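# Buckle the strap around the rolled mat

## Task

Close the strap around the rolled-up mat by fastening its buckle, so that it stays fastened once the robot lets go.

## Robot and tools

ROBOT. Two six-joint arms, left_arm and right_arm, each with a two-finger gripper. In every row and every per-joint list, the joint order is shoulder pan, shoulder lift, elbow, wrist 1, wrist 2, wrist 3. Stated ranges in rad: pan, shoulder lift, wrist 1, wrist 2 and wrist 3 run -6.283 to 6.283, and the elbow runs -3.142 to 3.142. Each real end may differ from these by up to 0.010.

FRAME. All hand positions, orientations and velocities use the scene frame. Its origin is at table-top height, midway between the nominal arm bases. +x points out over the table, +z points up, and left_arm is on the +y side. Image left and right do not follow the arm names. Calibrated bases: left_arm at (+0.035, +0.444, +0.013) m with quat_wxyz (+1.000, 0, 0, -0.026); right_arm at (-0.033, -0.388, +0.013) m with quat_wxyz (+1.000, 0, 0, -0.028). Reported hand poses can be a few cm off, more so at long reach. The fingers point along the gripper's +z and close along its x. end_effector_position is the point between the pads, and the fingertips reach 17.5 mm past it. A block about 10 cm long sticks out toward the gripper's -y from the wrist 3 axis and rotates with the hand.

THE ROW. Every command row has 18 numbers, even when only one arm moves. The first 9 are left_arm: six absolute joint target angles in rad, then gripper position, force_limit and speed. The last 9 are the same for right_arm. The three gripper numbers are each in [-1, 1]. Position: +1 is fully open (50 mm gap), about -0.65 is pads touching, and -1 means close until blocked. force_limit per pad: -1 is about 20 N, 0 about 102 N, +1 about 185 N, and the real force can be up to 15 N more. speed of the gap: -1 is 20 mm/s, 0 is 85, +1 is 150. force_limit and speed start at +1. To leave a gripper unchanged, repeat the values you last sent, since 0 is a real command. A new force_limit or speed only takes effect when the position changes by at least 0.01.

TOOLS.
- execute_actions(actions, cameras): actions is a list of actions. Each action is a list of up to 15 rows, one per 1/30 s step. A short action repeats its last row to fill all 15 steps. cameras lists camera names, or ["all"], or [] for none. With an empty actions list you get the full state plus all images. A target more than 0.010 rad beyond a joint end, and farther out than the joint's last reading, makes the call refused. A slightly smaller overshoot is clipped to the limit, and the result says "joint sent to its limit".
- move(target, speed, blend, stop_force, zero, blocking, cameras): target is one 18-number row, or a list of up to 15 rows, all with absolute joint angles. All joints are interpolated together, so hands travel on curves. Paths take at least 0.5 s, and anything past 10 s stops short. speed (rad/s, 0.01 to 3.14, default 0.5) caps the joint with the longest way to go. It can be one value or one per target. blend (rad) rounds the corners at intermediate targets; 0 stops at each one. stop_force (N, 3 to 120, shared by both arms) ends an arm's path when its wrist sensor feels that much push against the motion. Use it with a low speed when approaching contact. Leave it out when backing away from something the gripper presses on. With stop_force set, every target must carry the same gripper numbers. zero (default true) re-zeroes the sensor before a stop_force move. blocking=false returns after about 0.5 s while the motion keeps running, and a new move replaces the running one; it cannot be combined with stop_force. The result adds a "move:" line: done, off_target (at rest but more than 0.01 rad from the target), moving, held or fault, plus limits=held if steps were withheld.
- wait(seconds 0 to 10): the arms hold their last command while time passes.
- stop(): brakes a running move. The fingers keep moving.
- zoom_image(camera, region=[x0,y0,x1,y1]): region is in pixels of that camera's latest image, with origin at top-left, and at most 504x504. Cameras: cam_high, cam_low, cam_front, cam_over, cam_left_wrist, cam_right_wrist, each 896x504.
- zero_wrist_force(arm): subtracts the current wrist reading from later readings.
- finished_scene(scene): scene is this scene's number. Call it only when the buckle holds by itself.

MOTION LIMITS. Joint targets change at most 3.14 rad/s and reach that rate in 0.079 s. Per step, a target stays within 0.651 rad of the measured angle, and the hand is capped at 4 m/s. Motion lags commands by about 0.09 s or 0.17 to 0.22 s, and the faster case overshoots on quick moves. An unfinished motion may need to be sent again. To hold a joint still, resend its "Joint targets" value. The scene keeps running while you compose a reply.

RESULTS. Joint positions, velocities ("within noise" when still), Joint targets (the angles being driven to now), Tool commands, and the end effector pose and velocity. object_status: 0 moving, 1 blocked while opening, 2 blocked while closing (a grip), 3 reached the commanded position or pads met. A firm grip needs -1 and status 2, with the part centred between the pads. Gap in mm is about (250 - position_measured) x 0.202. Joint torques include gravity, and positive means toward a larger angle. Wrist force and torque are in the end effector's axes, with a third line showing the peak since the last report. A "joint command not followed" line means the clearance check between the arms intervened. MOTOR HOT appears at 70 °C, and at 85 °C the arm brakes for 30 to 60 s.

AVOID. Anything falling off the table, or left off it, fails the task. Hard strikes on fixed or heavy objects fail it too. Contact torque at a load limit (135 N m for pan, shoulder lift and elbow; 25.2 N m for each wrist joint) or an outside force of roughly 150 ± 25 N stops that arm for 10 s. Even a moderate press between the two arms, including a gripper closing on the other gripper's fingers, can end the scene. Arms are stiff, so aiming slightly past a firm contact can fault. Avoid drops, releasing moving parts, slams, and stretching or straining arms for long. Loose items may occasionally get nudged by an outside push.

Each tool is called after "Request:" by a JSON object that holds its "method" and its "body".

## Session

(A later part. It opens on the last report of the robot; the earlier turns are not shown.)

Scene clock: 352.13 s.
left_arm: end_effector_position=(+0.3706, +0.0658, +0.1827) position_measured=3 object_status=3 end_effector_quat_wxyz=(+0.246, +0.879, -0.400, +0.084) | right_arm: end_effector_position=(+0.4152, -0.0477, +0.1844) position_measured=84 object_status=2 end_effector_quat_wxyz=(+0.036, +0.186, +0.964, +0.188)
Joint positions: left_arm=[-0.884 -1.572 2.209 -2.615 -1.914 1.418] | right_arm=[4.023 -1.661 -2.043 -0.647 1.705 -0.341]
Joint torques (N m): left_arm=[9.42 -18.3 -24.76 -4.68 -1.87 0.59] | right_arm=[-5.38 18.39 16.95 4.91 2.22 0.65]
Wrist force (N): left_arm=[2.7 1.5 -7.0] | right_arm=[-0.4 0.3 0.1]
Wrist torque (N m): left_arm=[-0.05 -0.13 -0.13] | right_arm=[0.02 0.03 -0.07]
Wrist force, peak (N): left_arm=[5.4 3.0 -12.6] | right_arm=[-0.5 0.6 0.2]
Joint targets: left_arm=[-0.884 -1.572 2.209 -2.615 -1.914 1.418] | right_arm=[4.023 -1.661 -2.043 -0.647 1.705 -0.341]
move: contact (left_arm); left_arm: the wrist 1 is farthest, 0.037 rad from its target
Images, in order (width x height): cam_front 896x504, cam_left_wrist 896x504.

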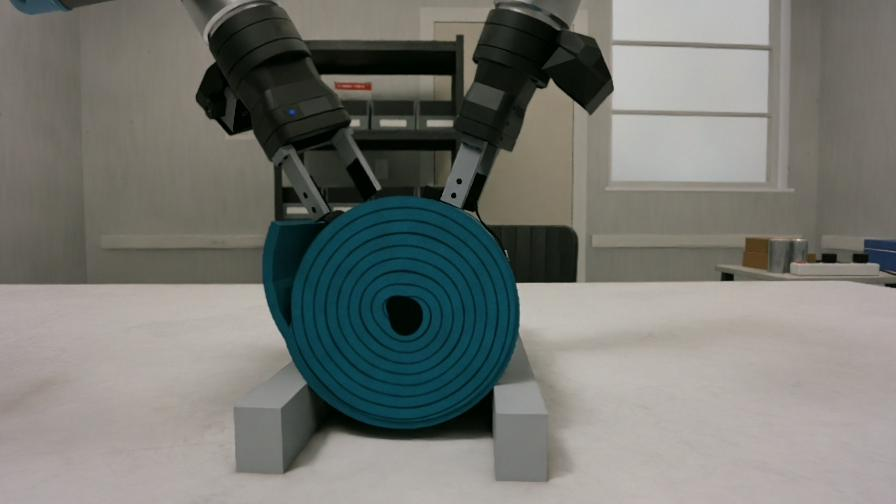

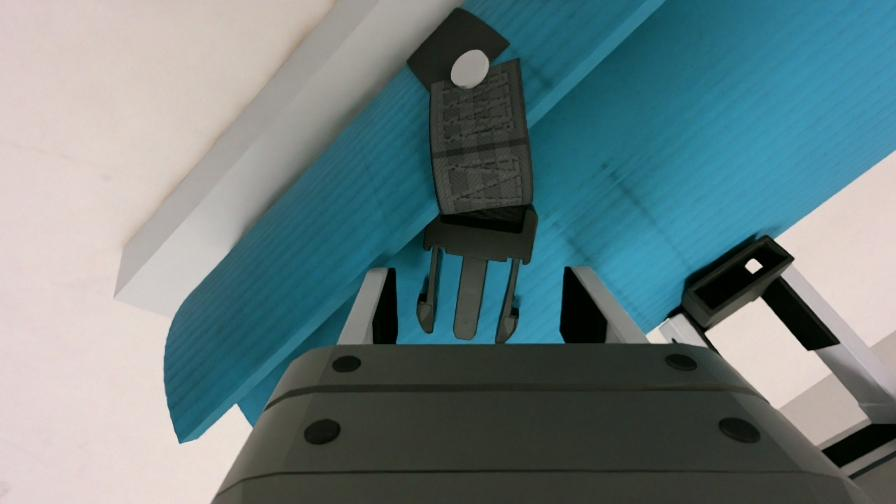

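Request:
{"method": "move", "body": {"target": [-0.8755,-1.583,2.203,-2.5955,-1.9175,1.427,0.76,-0.8,0, 4.023,-1.661,-2.043,-0.647,1.705,-0.341,-1,-0.6,-1], "speed": 0.1}}

Request:
{"method": "move", "body": {"target": [-0.8995,-1.5572,2.2206,-2.6467,-1.908,1.403,0.76,-0.8,0, 4.023,-1.661,-2.043,-0.647,1.705,-0.341,-1,-0.6,-1], "speed": 0.08, "stop_force": 10, "cameras": ["cam_front","cam_left_wrist"]}}

Request:
{"method": "zoom_image", "body": {"camera": "cam_front", "region": [260, 140, 420, 300]}}

Scene clock: 371.93 s.
left_arm: end_effector_position=(+0.3724, +0.0695, +0.1876) position_measured=39 object_status=3 end_effector_quat_wxyz=(+0.246, +0.879, -0.400, +0.084) | right_arm: end_effector_position=(+0.4152, -0.0477, +0.1844) position_measured=84 object_status=2 end_effector_quat_wxyz=(+0.036, +0.186, +0.964, +0.188)
Joint positions: left_arm=[-0.875 -1.583 2.203 -2.595 -1.918 1.427] | right_arm=[4.023 -1.661 -2.043 -0.647 1.705 -0.341]
Joint torques (N m): left_arm=[-4.27 -18.74 -21.47 -5.43 -1.41 0.17] | right_arm=[-5.43 18.3 16.6 4.84 2.14 0.68]
Wrist force (N): left_arm=[0.0 -0.6 0.1] | right_arm=[-0.3 0.4 0.1]
Wrist torque (N m): left_arm=[-0.12 0.03 -0.13] | right_arm=[0.03 0.02 -0.08]
Wrist force, peak (N): left_arm=[2.9 1.5 -7.2] | right_arm=[-0.6 0.5 -0.1]
Joint targets: left_arm=[-0.875 -1.583 2.203 -2.596 -1.917 1.427] | right_arm=[4.023 -1.661 -2.043 -0.647 1.705 -0.341]
move: done

Scene clock: 373.63 s.
left_arm: end_effector_position=(+0.3667, +0.0607, +0.1746) position_measured=39 object_status=3 end_effector_quat_wxyz=(+0.246, +0.879, -0.400, +0.084) | right_arm: end_effector_position=(+0.4152, -0.0477, +0.1844) position_measured=84 object_status=2 end_effector_quat_wxyz=(+0.036, +0.186, +0.964, +0.188)
Joint positions: left_arm=[-0.9 -1.557 2.221 -2.647 -1.908 1.403] | right_arm=[4.023 -1.661 -2.043 -0.647 1.705 -0.341]
Joint torques (N m): left_arm=[9.06 -32.9 -28.26 -1.28 -2.2 2.49] | right_arm=[-4.89 18.49 17.21 4.83 2.14 0.68]
Wrist force (N): left_arm=[-0.1 -0.6 0.3] | right_arm=[-0.5 0.5 0.0]
Wrist torque (N m): left_arm=[-0.11 0.05 -0.01] | right_arm=[0.04 0.05 -0.07]
Wrist force, peak (N): left_arm=[1.7 -0.2 -2.2] | right_arm=[-0.5 0.6 0.1]
Joint targets: left_arm=[-0.899 -1.557 2.221 -2.647 -1.908 1.403] | right_arm=[4.023 -1.661 -2.043 -0.647 1.705 -0.341]
move: done
Images, in order (width x height): cam_front 896x504, cam_left_wrist 896x504.

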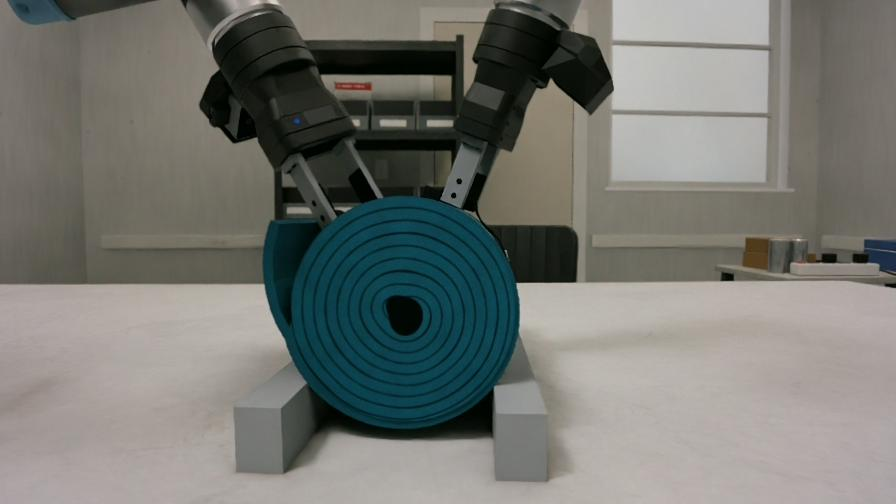

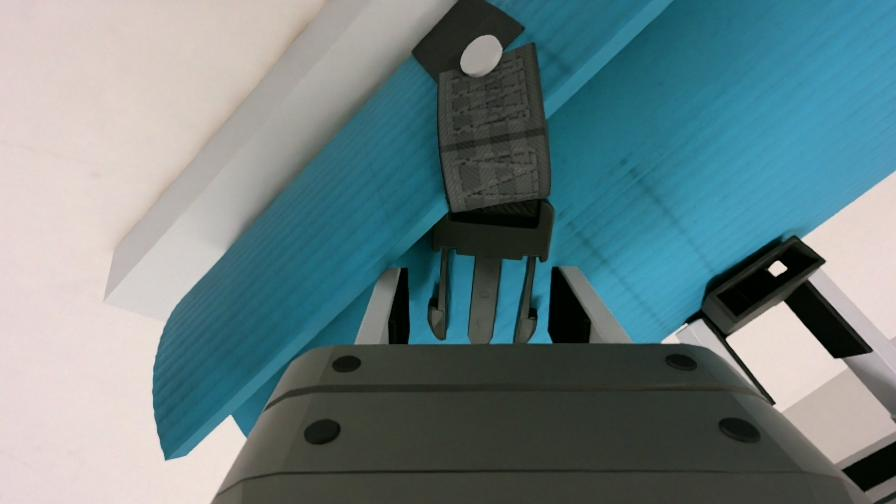

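Scaled by 3.150.

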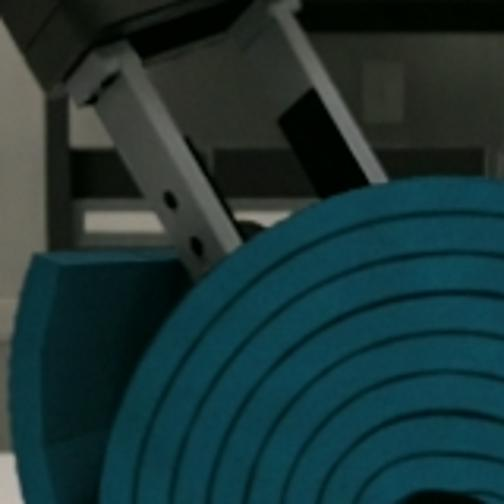

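Request:
{"method": "move", "body": {"target": [-0.8401,-1.487,2.1235,-2.5997,-1.9314,0.7076,0.76,-0.8,0, 4.023,-1.661,-2.043,-0.647,1.705,-0.341,-1,-0.6,-1], "speed": 0.15, "stop_force": 20, "cameras": ["cam_front","cam_over","cam_left_wrist"]}}

Request:
{"method": "zoom_image", "body": {"camera": "cam_over", "region": [260, 90, 500, 280]}}

Request:
{"method": "zoom_image", "body": {"camera": "cam_front", "region": [260, 140, 420, 300]}}

Scene clock: 399.83 s.
left_arm: end_effector_position=(+0.4043, +0.0529, +0.1797) position_measured=39 object_status=3 end_effector_quat_wxyz=(+0.260, +0.964, -0.049, -0.013) | right_arm: end_effector_position=(+0.4152, -0.0477, +0.1844) position_measured=84 object_status=2 end_effector_quat_wxyz=(+0.036, +0.186, +0.964, +0.188)
Joint positions: left_arm=[-0.84 -1.487 2.123 -2.6 -1.931 0.708] | right_arm=[4.023 -1.661 -2.043 -0.647 1.705 -0.341]
Joint torques (N m): left_arm=[-5.37 -34.75 -15.13 -5.48 0.59 1] | right_arm=[-5.03 18.45 16.86 4.8 2.1 0.58]
Wrist force (N): left_arm=[-0.3 -0.7 0.8] | right_arm=[-0.5 0.3 0.0]
Wrist torque (N m): left_arm=[-0.08 0.09 -0.14] | right_arm=[0.01 0.05 -0.08]
Wrist force, peak (N): left_arm=[-0.3 -1.0 1.0] | right_arm=[-0.5 0.5 0.3]
Joint targets: left_arm=[-0.840 -1.487 2.124 -2.600 -1.931 0.708] | right_arm=[4.023 -1.661 -2.043 -0.647 1.705 -0.341]
move: done
Images, in order (width x height): cam_front 896x504, cam_over 896x504, cam_left_wrist 896x504.

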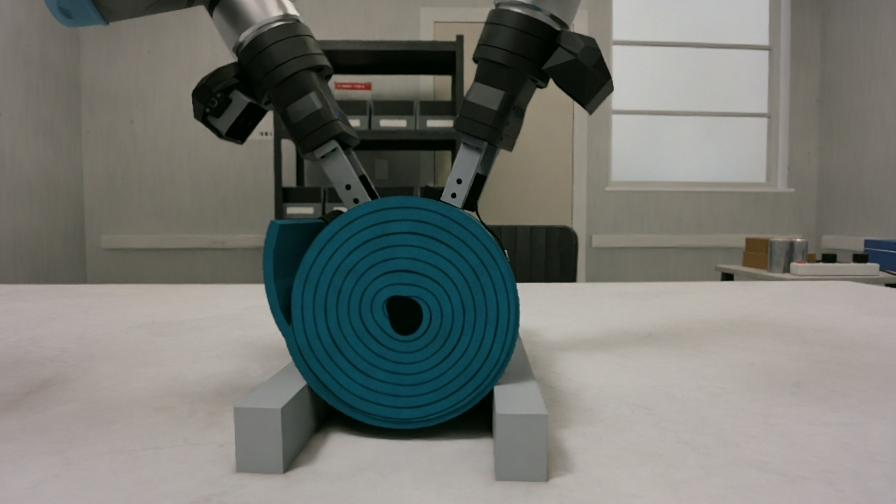

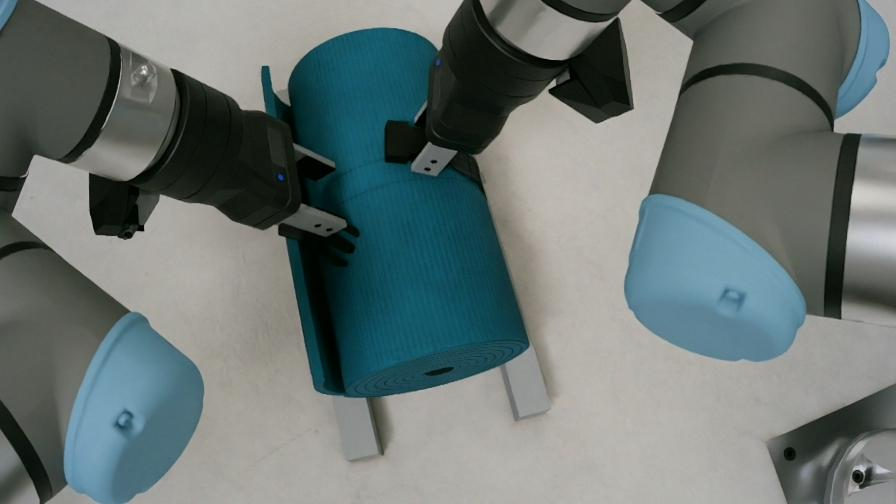

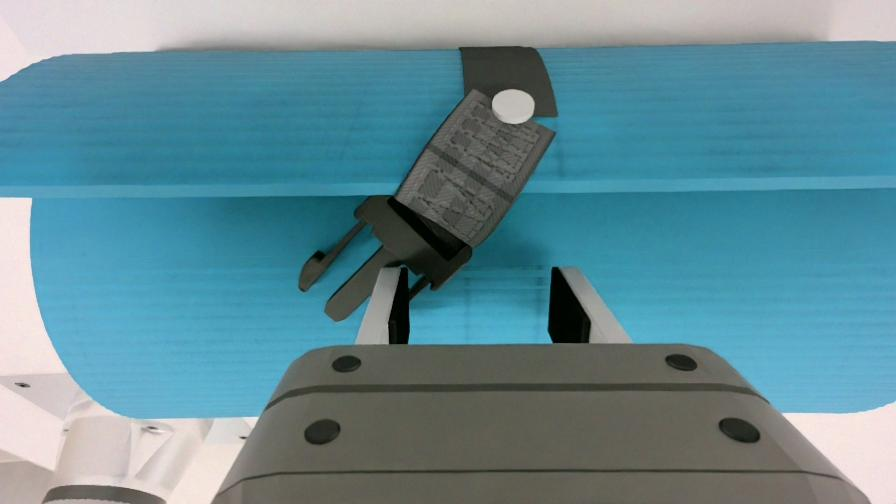

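Scaled by 2.100.

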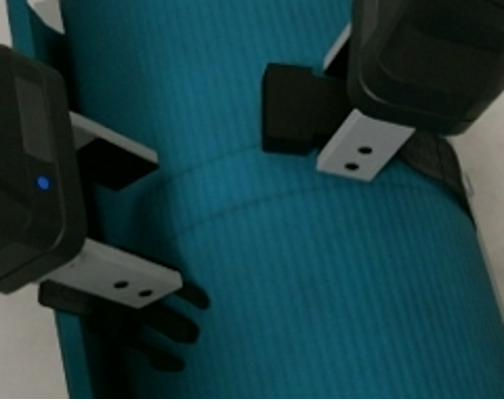

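Scaled by 3.150.

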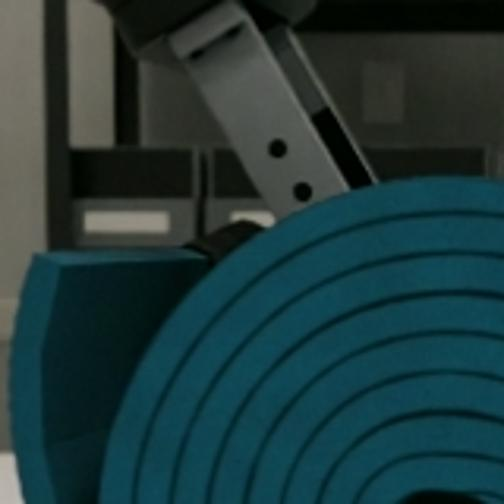

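Request:
{"method": "move", "body": {"target": [[-0.83,-1.56,2.10,-2.50,-1.93,0.75,0.76,-0.8,0, 4.023,-1.661,-2.043,-0.647,1.705,-0.341,-1,-0.6,-1],[-0.8755,-1.583,2.203,-2.5955,-1.9175,1.427,0.76,-0.8,0, 4.023,-1.661,-2.043,-0.647,1.705,-0.341,-1,-0.6,-1]], "speed": 0.3, "blend": [0.03,0], "cameras": ["cam_front","cam_over","cam_left_wrist"]}}

Scene clock: 410.77 s.
left_arm: end_effector_position=(+0.3724, +0.0694, +0.1876) position_measured=39 object_status=3 end_effector_quat_wxyz=(+0.246, +0.879, -0.400, +0.084) | right_arm: end_effector_position=(+0.4152, -0.0477, +0.1844) position_measured=84 object_status=2 end_effector_quat_wxyz=(+0.036, +0.186, +0.964, +0.188)
Joint positions: left_arm=[-0.876 -1.583 2.203 -2.596 -1.917 1.427] | right_arm=[4.023 -1.661 -2.043 -0.647 1.705 -0.341]
Joint torques (N m): left_arm=[7.31 -22.38 -28.11 -1.1 -0.21 -0.45] | right_arm=[-5.41 18.43 16.51 4.8 2.01 0.53]
Wrist force (N): left_arm=[-0.2 -0.7 0.3] | right_arm=[-0.3 0.5 0.3]
Wrist torque (N m): left_arm=[-0.13 0.08 0.00] | right_arm=[0.04 0.02 -0.07]
Wrist force, peak (N): left_arm=[-0.7 -1.4 2.6] | right_arm=[-0.6 0.6 -0.1]
Joint targets: left_arm=[-0.875 -1.583 2.203 -2.596 -1.917 1.427] | right_arm=[4.023 -1.661 -2.043 -0.647 1.705 -0.341]
move: done
Images, in order (width x height): cam_front 896x504, cam_over 896x504, cam_left_wrist 896x504.

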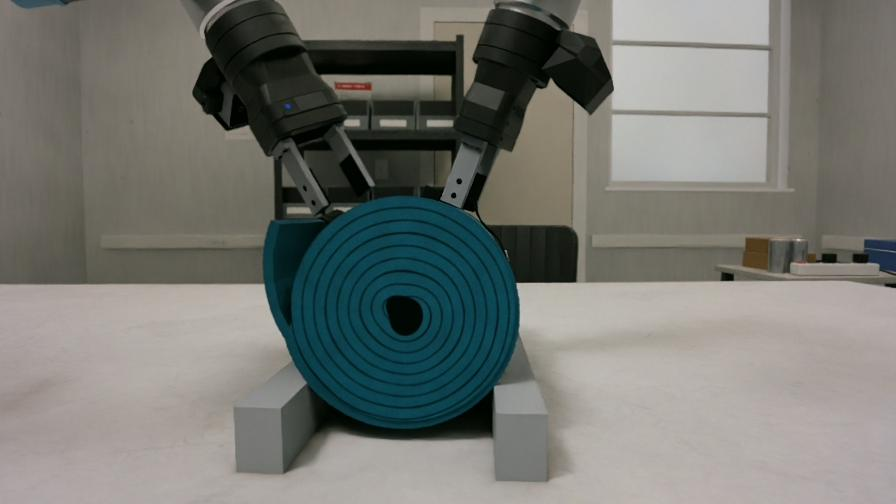

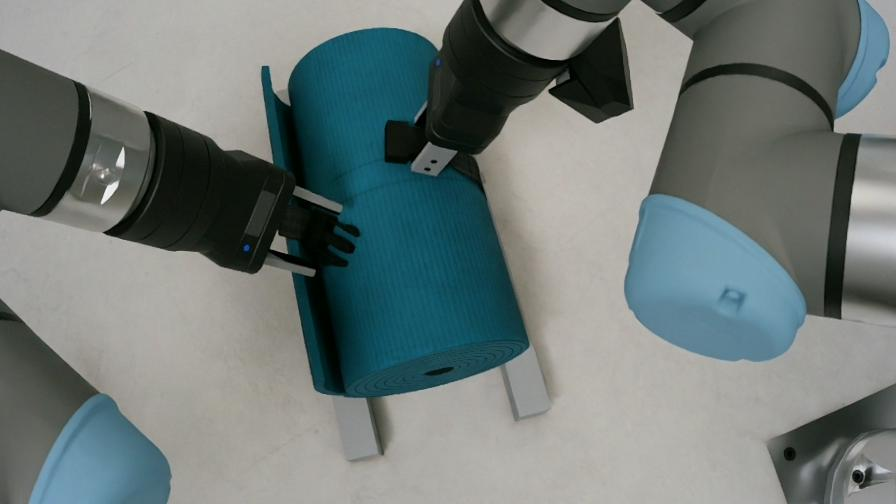

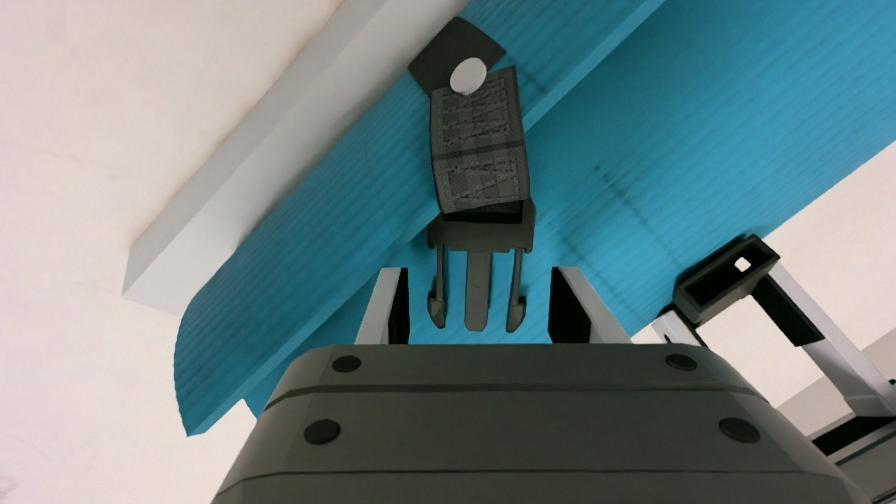

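Request:
{"method": "move", "body": {"target": [-0.9038,-1.5526,2.2238,-2.6559,-1.9063,1.3987,0.76,-0.8,0, 4.023,-1.661,-2.043,-0.647,1.705,-0.341,-1,-0.6,-1], "speed": 0.1, "stop_force": 6}}

Scene clock: 415.53 s.
left_arm: end_effector_position=(+0.3656, +0.0592, +0.1723) position_measured=39 object_status=3 end_effector_quat_wxyz=(+0.246, +0.879, -0.400, +0.084) | right_arm: end_effector_position=(+0.4152, -0.0477, +0.1844) position_measured=84 object_status=2 end_effector_quat_wxyz=(+0.036, +0.186, +0.964, +0.188)
Joint positions: left_arm=[-0.904 -1.553 2.224 -2.656 -1.906 1.399] | right_arm=[4.023 -1.661 -2.043 -0.647 1.705 -0.341]
Joint torques (N m): left_arm=[9.29 -33.71 -28.11 -1.26 -2.22 2.36] | right_arm=[-4.99 18.51 17.26 4.83 2.1 0.48]
Wrist force (N): left_arm=[-0.2 -0.7 0.3] | right_arm=[-0.4 0.5 0.0]
Wrist torque (N m): left_arm=[-0.12 0.07 -0.02] | right_arm=[0.04 0.04 -0.07]
Wrist force, peak (N): left_arm=[0.8 -0.2 -1.4] | right_arm=[-0.5 0.6 -0.2]
Joint targets: left_arm=[-0.904 -1.553 2.224 -2.656 -1.906 1.399] | right_arm=[4.023 -1.661 -2.043 -0.647 1.705 -0.341]
move: done

Request:
{"method": "move", "body": {"target": [-0.9038,-1.5526,2.2238,-2.6559,-1.9063,1.3987,-1,-0.9,-1, 4.023,-1.661,-2.043,-0.647,1.705,-0.341,-1,-0.6,-1], "cameras": ["cam_front","cam_over","cam_left_wrist"]}}

Request:
{"method": "zoom_image", "body": {"camera": "cam_left_wrist", "region": [350, 140, 630, 360]}}

Scene clock: 419.83 s.
left_arm: end_effector_position=(+0.3656, +0.0592, +0.1723) position_measured=130 object_status=2 end_effector_quat_wxyz=(+0.246, +0.879, -0.400, +0.084) | right_arm: end_effector_position=(+0.4152, -0.0477, +0.1844) position_measured=84 object_status=2 end_effector_quat_wxyz=(+0.036, +0.186, +0.964, +0.188)
Joint positions: left_arm=[-0.904 -1.553 2.224 -2.656 -1.906 1.399] | right_arm=[4.023 -1.661 -2.043 -0.647 1.705 -0.341]
Joint torques (N m): left_arm=[8.7 -32.39 -27.11 -1.49 -1.95 2.23] | right_arm=[-4.89 18.19 16.69 4.83 1.98 0.41]
Wrist force (N): left_arm=[-0.2 -0.5 -1.0] | right_arm=[-0.4 0.4 0.1]
Wrist torque (N m): left_arm=[-0.13 0.05 0.00] | right_arm=[0.03 0.03 -0.07]
Wrist force, peak (N): left_arm=[-0.2 -0.5 -1.0] | right_arm=[-0.5 0.6 0.1]
Joint targets: left_arm=[-0.904 -1.553 2.224 -2.656 -1.906 1.399] | right_arm=[4.023 -1.661 -2.043 -0.647 1.705 -0.341]
move: done
Images, in order (width x height): cam_front 896x504, cam_over 896x504, cam_left_wrist 896x504.

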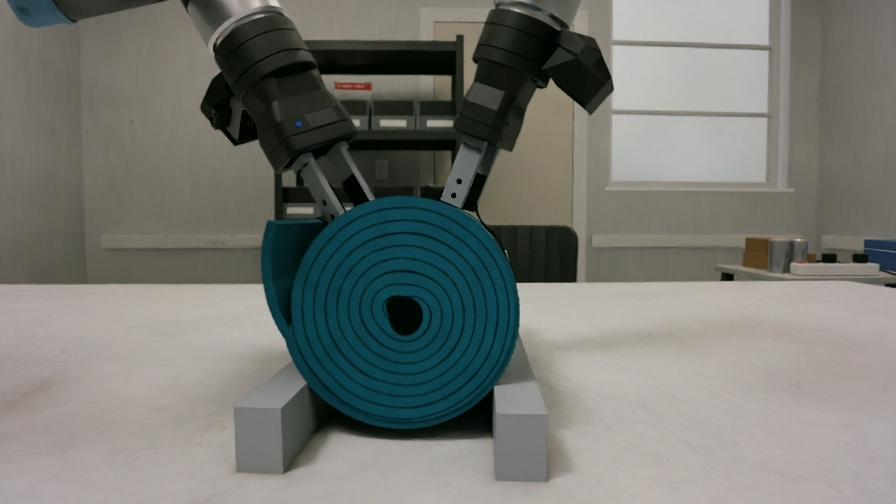

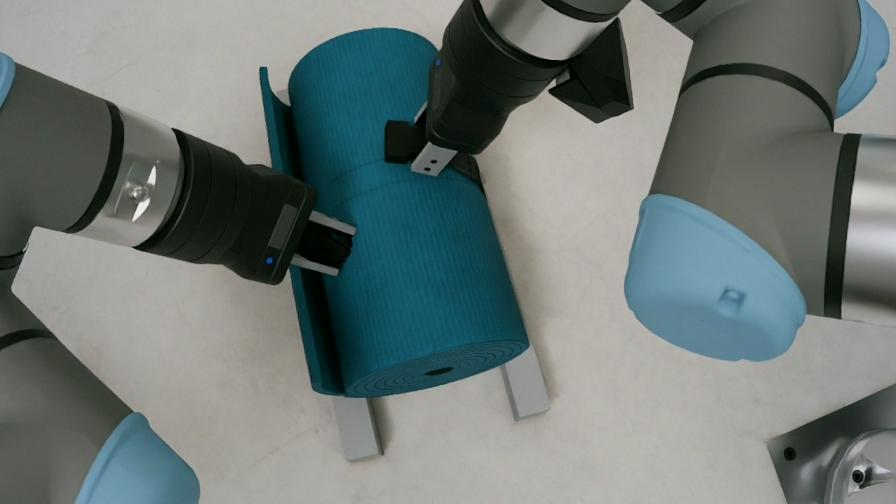

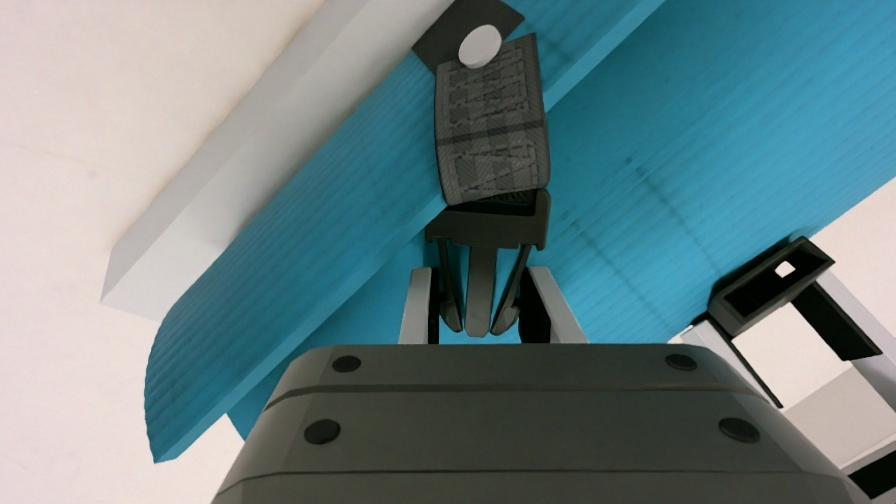

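Scaled by 1.800.

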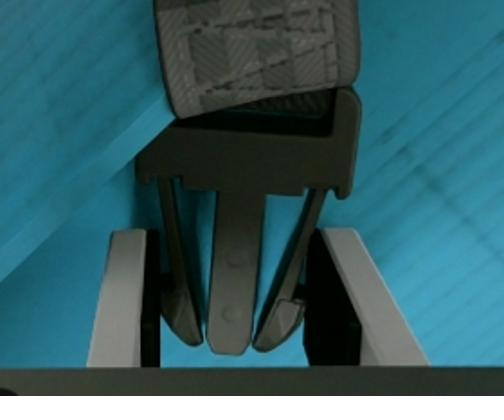

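Request:
{"method": "move", "body": {"target": [-0.8401,-1.487,2.1235,-2.5997,-1.9314,0.7076,-1,-0.9,-1, 4.023,-1.661,-2.043,-0.647,1.705,-0.341,-1,-0.6,-1], "speed": 0.15, "stop_force": 20, "cameras": ["cam_front","cam_over","cam_left_wrist"]}}

Request:
{"method": "zoom_image", "body": {"camera": "cam_front", "region": [260, 140, 420, 300]}}

Scene clock: 432.10 s.
left_arm: end_effector_position=(+0.4043, +0.0529, +0.1797) position_measured=130 object_status=2 end_effector_quat_wxyz=(+0.260, +0.964, -0.049, -0.013) | right_arm: end_effector_position=(+0.4152, -0.0477, +0.1844) position_measured=84 object_status=2 end_effector_quat_wxyz=(+0.036, +0.186, +0.964, +0.188)
Joint positions: left_arm=[-0.84 -1.487 2.123 -2.6 -1.931 0.708] | right_arm=[4.023 -1.661 -2.043 -0.647 1.705 -0.341]
Joint torques (N m): left_arm=[-6.58 -33.8 -14.85 -5.5 0.88 0.96] | right_arm=[-5.11 18.33 17.3 4.77 1.95 0.31]
Wrist force (N): left_arm=[-0.2 -0.6 1.0] | right_arm=[-0.3 0.3 0.1]
Wrist torque (N m): left_arm=[-0.09 0.07 -0.14] | right_arm=[0.02 0.02 -0.07]
Wrist force, peak (N): left_arm=[-0.3 -1.0 0.9] | right_arm=[-0.6 0.6 -0.1]
Joint targets: left_arm=[-0.840 -1.487 2.124 -2.600 -1.931 0.708] | right_arm=[4.023 -1.661 -2.043 -0.647 1.705 -0.341]
move: done
Images, in order (width x height): cam_front 896x504, cam_over 896x504, cam_left_wrist 896x504.

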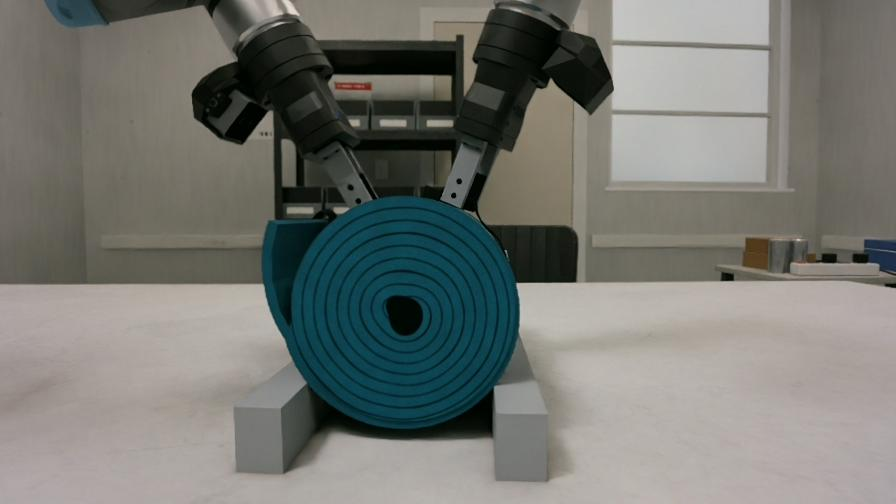

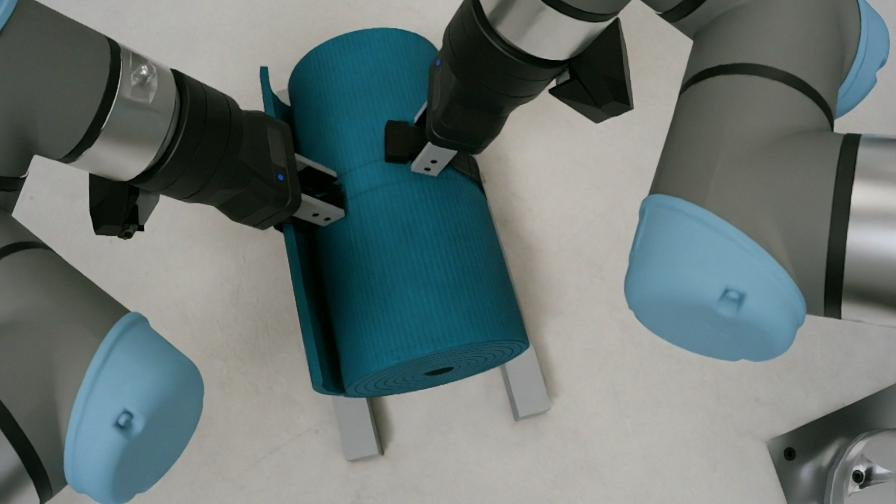

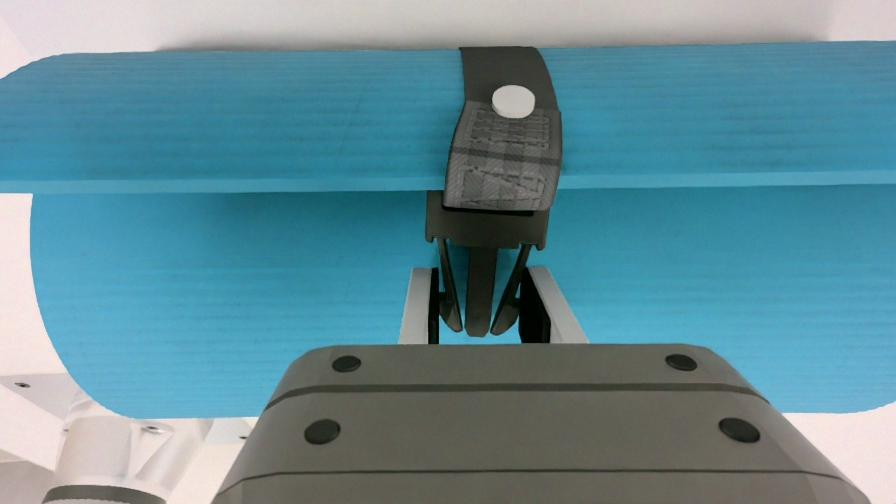

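Scaled by 3.150.

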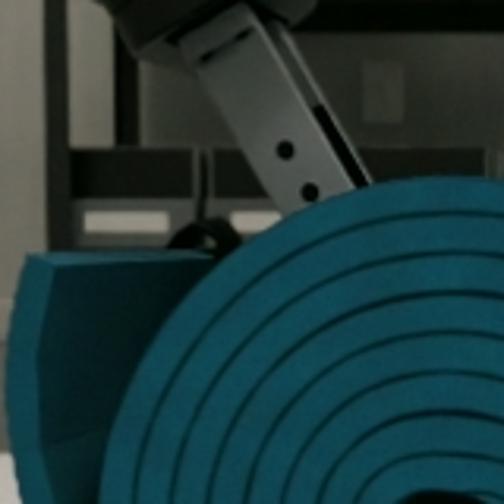

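Request:
{"method": "move", "body": {"target": [-0.8650,-1.4803,2.0897,-2.5812,-1.9218,0.6831,-1,-0.9,-1, 4.023,-1.661,-2.043,-0.647,1.705,-0.341,-1,-0.6,-1], "speed": 0.08, "stop_force": 15, "cameras": ["cam_front","cam_over","cam_left_wrist"]}}

Request:
{"method": "zoom_image", "body": {"camera": "cam_front", "region": [260, 140, 420, 300]}}

Scene clock: 444.67 s.
left_arm: end_effector_position=(+0.4029, +0.0365, +0.1889) position_measured=130 object_status=2 end_effector_quat_wxyz=(+0.260, +0.964, -0.049, -0.013) | right_arm: end_effector_position=(+0.4152, -0.0477, +0.1844) position_measured=84 object_status=2 end_effector_quat_wxyz=(+0.036, +0.186, +0.964, +0.188)
Joint positions: left_arm=[-0.865 -1.48 2.09 -2.581 -1.922 0.683] | right_arm=[4.023 -1.661 -2.043 -0.647 1.705 -0.341]
Joint torques (N m): left_arm=[9.44 -34.84 -15.05 -6.11 -2.38 2.41] | right_arm=[-5.14 18.09 17.38 4.82 1.93 0.35]
Wrist force (N): left_arm=[-0.5 -0.7 0.7] | right_arm=[-0.3 0.4 0.0]
Wrist torque (N m): left_arm=[-0.07 0.12 -0.07] | right_arm=[0.02 0.01 -0.07]
Wrist force, peak (N): left_arm=[-0.6 -1.6 1.4] | right_arm=[-0.5 0.6 0.1]
Joint targets: left_arm=[-0.865 -1.480 2.090 -2.581 -1.922 0.683] | right_arm=[4.023 -1.661 -2.043 -0.647 1.705 -0.341]
move: done
Images, in order (width x height): cam_front 896x504, cam_over 896x504, cam_left_wrist 896x504.

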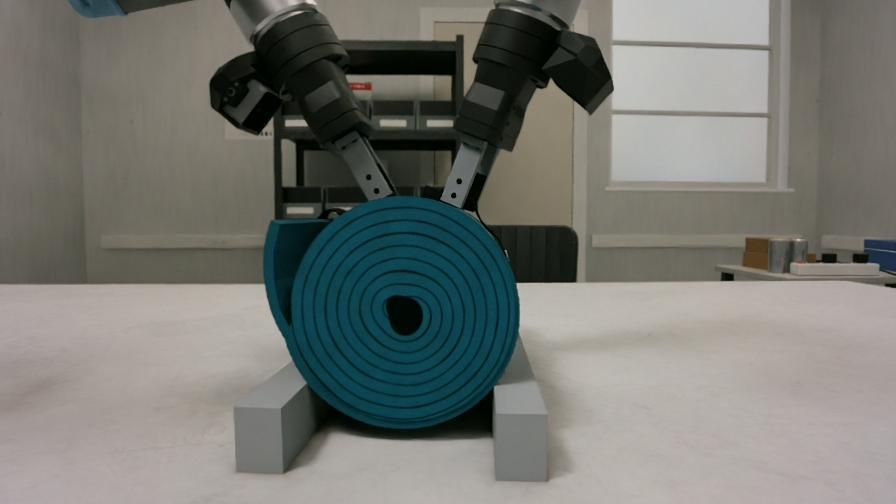

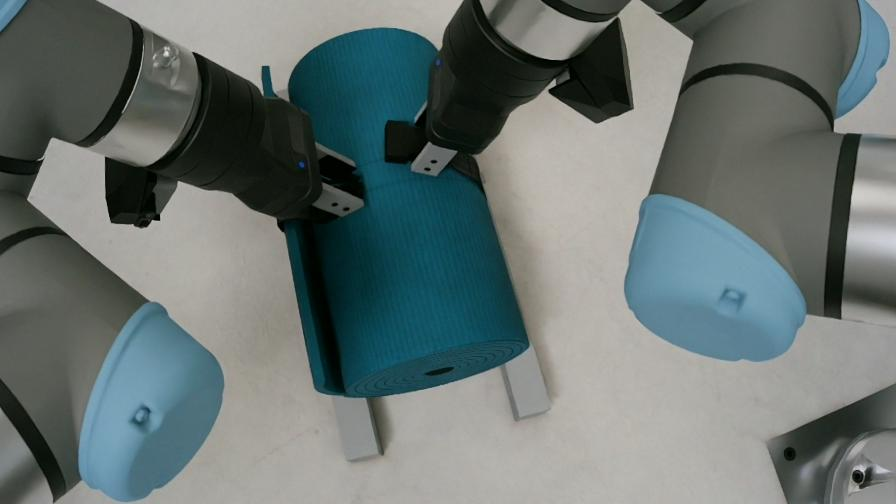

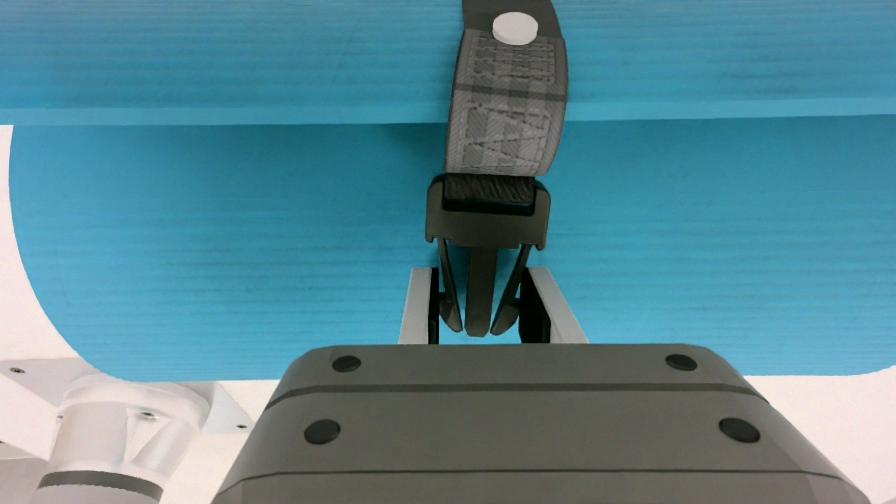

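Scaled by 3.150.

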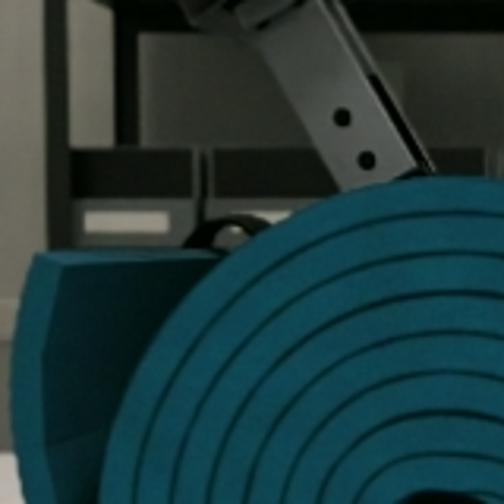

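Request:
{"method": "move", "body": {"target": [-0.8650,-1.4803,2.0897,-2.5812,-1.9218,0.6831,0.70,-0.9,-1, 4.023,-1.661,-2.043,-0.647,1.705,-0.341,-1,-0.6,-1], "cameras": ["cam_front","cam_over","cam_left_wrist"]}}

Request:
{"method": "zoom_image", "body": {"camera": "cam_front", "region": [260, 140, 420, 300]}}

Scene clock: 452.27 s.
left_arm: end_effector_position=(+0.4029, +0.0365, +0.1889) position_measured=48 object_status=0 end_effector_quat_wxyz=(+0.260, +0.964, -0.049, -0.013) | right_arm: end_effector_position=(+0.4152, -0.0477, +0.1844) position_measured=84 object_status=2 end_effector_quat_wxyz=(+0.036, +0.186, +0.964, +0.188)
Joint positions: left_arm=[-0.865 -1.48 2.09 -2.581 -1.922 0.683] | right_arm=[4.023 -1.661 -2.043 -0.647 1.705 -0.341]
Joint torques (N m): left_arm=[9.17 -36.18 -15.14 -5.91 -2.1 2.34] | right_arm=[-5.29 18.41 17.06 4.75 1.95 0.22]
Wrist force (N): left_arm=[-0.3 -0.8 0.8] | right_arm=[-0.5 0.4 -0.1]
Wrist torque (N m): left_arm=[-0.09 0.07 -0.07] | right_arm=[0.03 0.05 -0.07]
Wrist force, peak (N): left_arm=[-0.4 -0.9 1.0] | right_arm=[-0.6 0.5 0.2]
Joint targets: left_arm=[-0.865 -1.480 2.090 -2.581 -1.922 0.683] | right_arm=[4.023 -1.661 -2.043 -0.647 1.705 -0.341]
move: done
Images, in order (width x height): cam_front 896x504, cam_over 896x504, cam_left_wrist 896x504.

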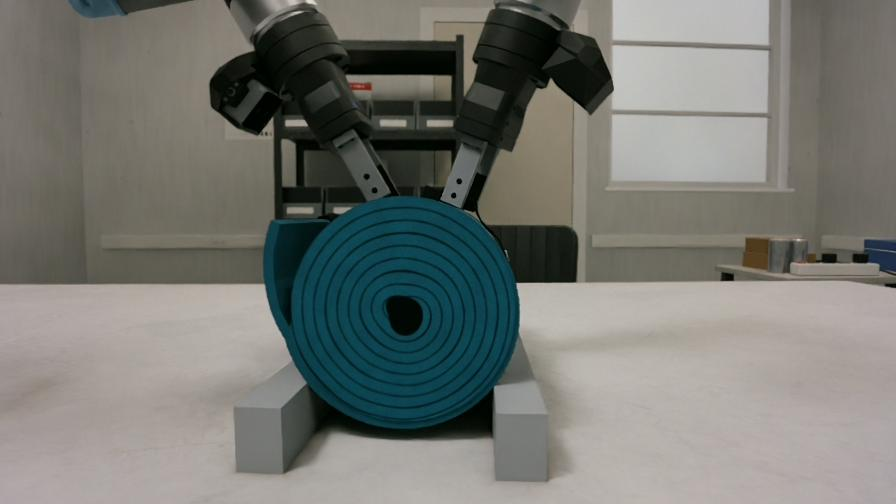

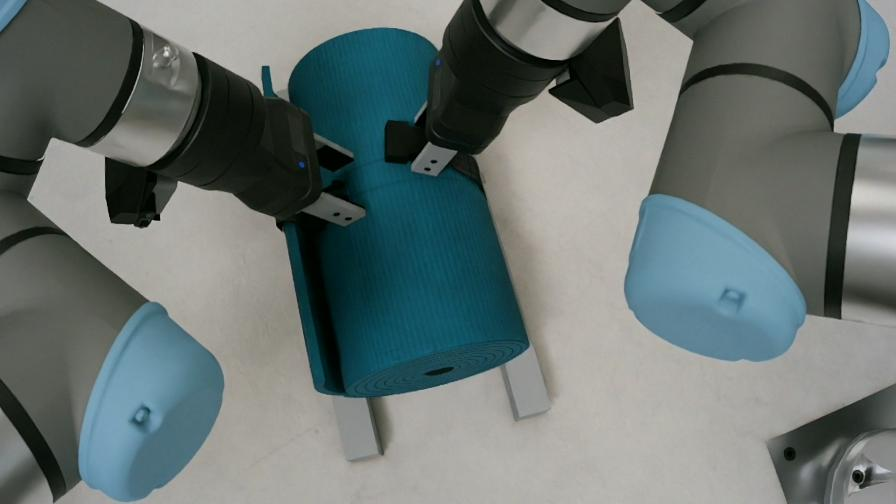

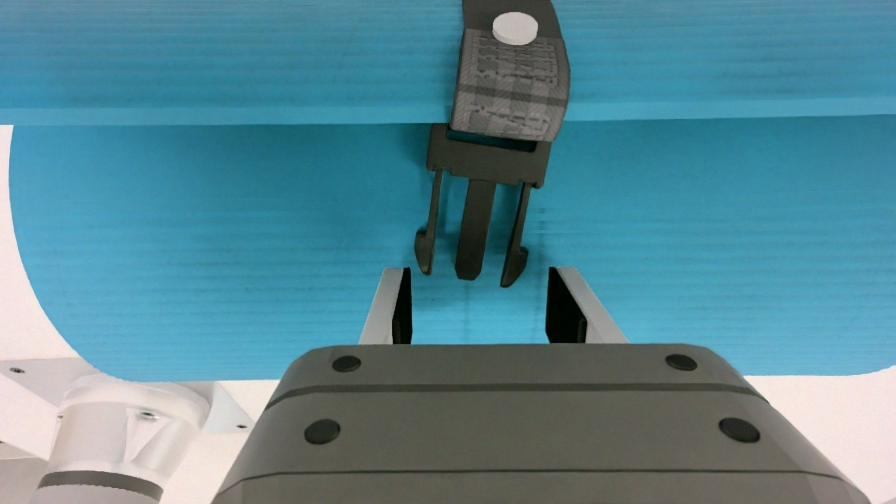

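Scaled by 3.150.

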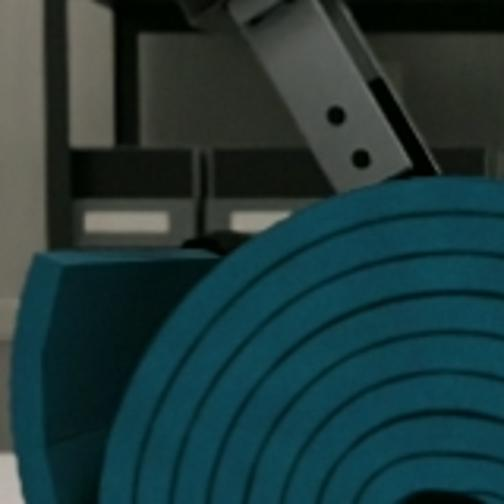

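Request:
{"method": "move", "body": {"target": [[-0.86,-1.535,2.085,-2.53,-1.90,0.69,1,-0.9,-1, 4.023,-1.661,-2.043,-0.647,1.705,-0.341,-1,-0.6,-1],[-0.8488,-1.5227,2.0636,-2.4217,-1.8576,0.725,1,-0.9,-1, 4.023,-1.661,-2.043,-0.647,1.705,-0.341,-1,-0.6,-1]], "speed": 0.2, "blend": [0.02,0], "cameras": ["cam_front","cam_over","cam_left_wrist"]}}

Request:
{"method": "zoom_image", "body": {"camera": "cam_front", "region": [260, 140, 420, 300]}}

Scene clock: 479.77 s.
left_arm: end_effector_position=(+0.4099, +0.0675, +0.1915) position_measured=3 object_status=3 end_effector_quat_wxyz=(+0.208, +0.977, -0.049, -0.010) | right_arm: end_effector_position=(+0.4152, -0.0477, +0.1844) position_measured=84 object_status=2 end_effector_quat_wxyz=(+0.036, +0.186, +0.964, +0.188)
Joint positions: left_arm=[-0.849 -1.523 2.064 -2.422 -1.858 0.725] | right_arm=[4.023 -1.661 -2.043 -0.647 1.705 -0.341]
Joint torques (N m): left_arm=[-5.85 -32.36 -15.28 -5.18 -2.06 -2.63] | right_arm=[-4.73 18.55 16.99 4.8 1.91 0.21]
Wrist force (N): left_arm=[-0.3 -0.5 0.7] | right_arm=[-0.3 0.4 0.0]
Wrist torque (N m): left_arm=[-0.05 0.07 -0.14] | right_arm=[0.03 0.02 -0.07]
Wrist force, peak (N): left_arm=[0.0 -0.8 2.4] | right_arm=[-0.6 0.6 0.1]
Joint targets: left_arm=[-0.849 -1.523 2.064 -2.422 -1.858 0.725] | right_arm=[4.023 -1.661 -2.043 -0.647 1.705 -0.341]
move: done
Images, in order (width x height): cam_front 896x504, cam_over 896x504, cam_left_wrist 896x504.

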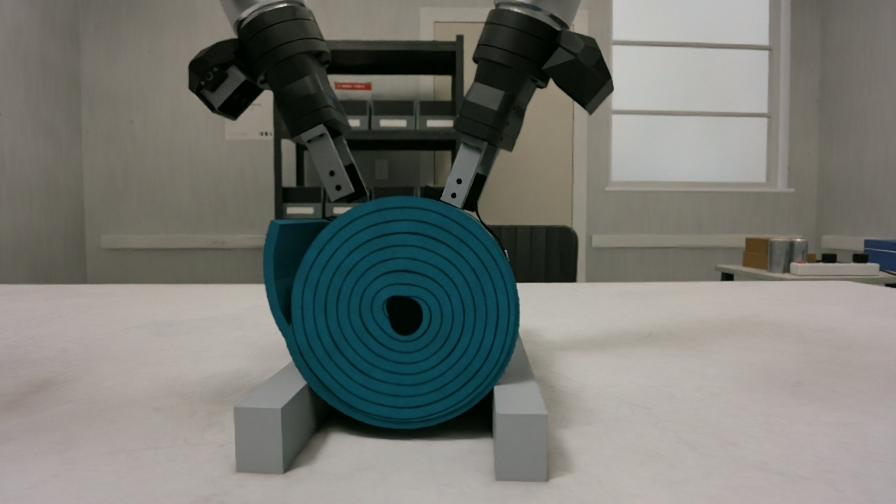

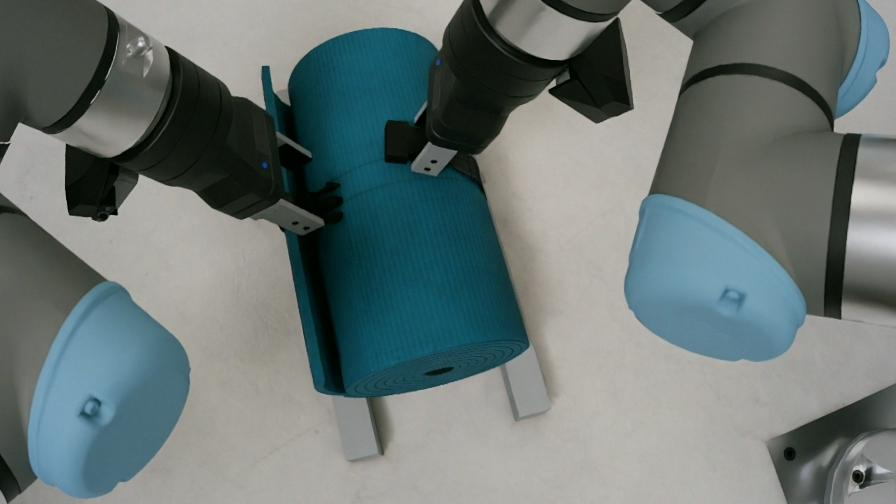

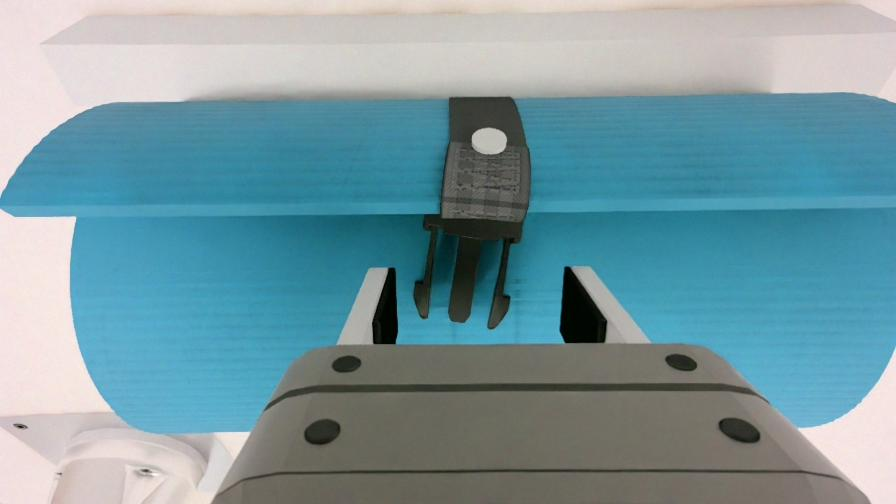

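Scaled by 3.150.

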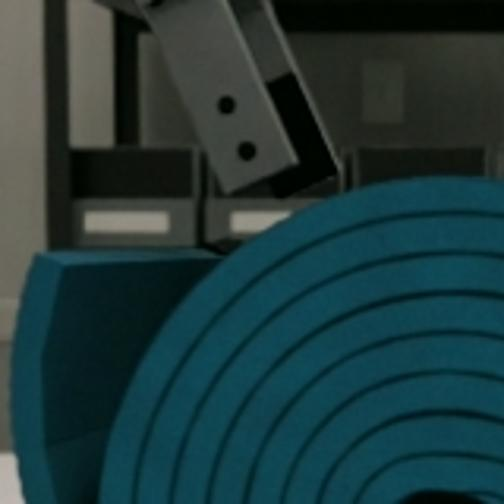

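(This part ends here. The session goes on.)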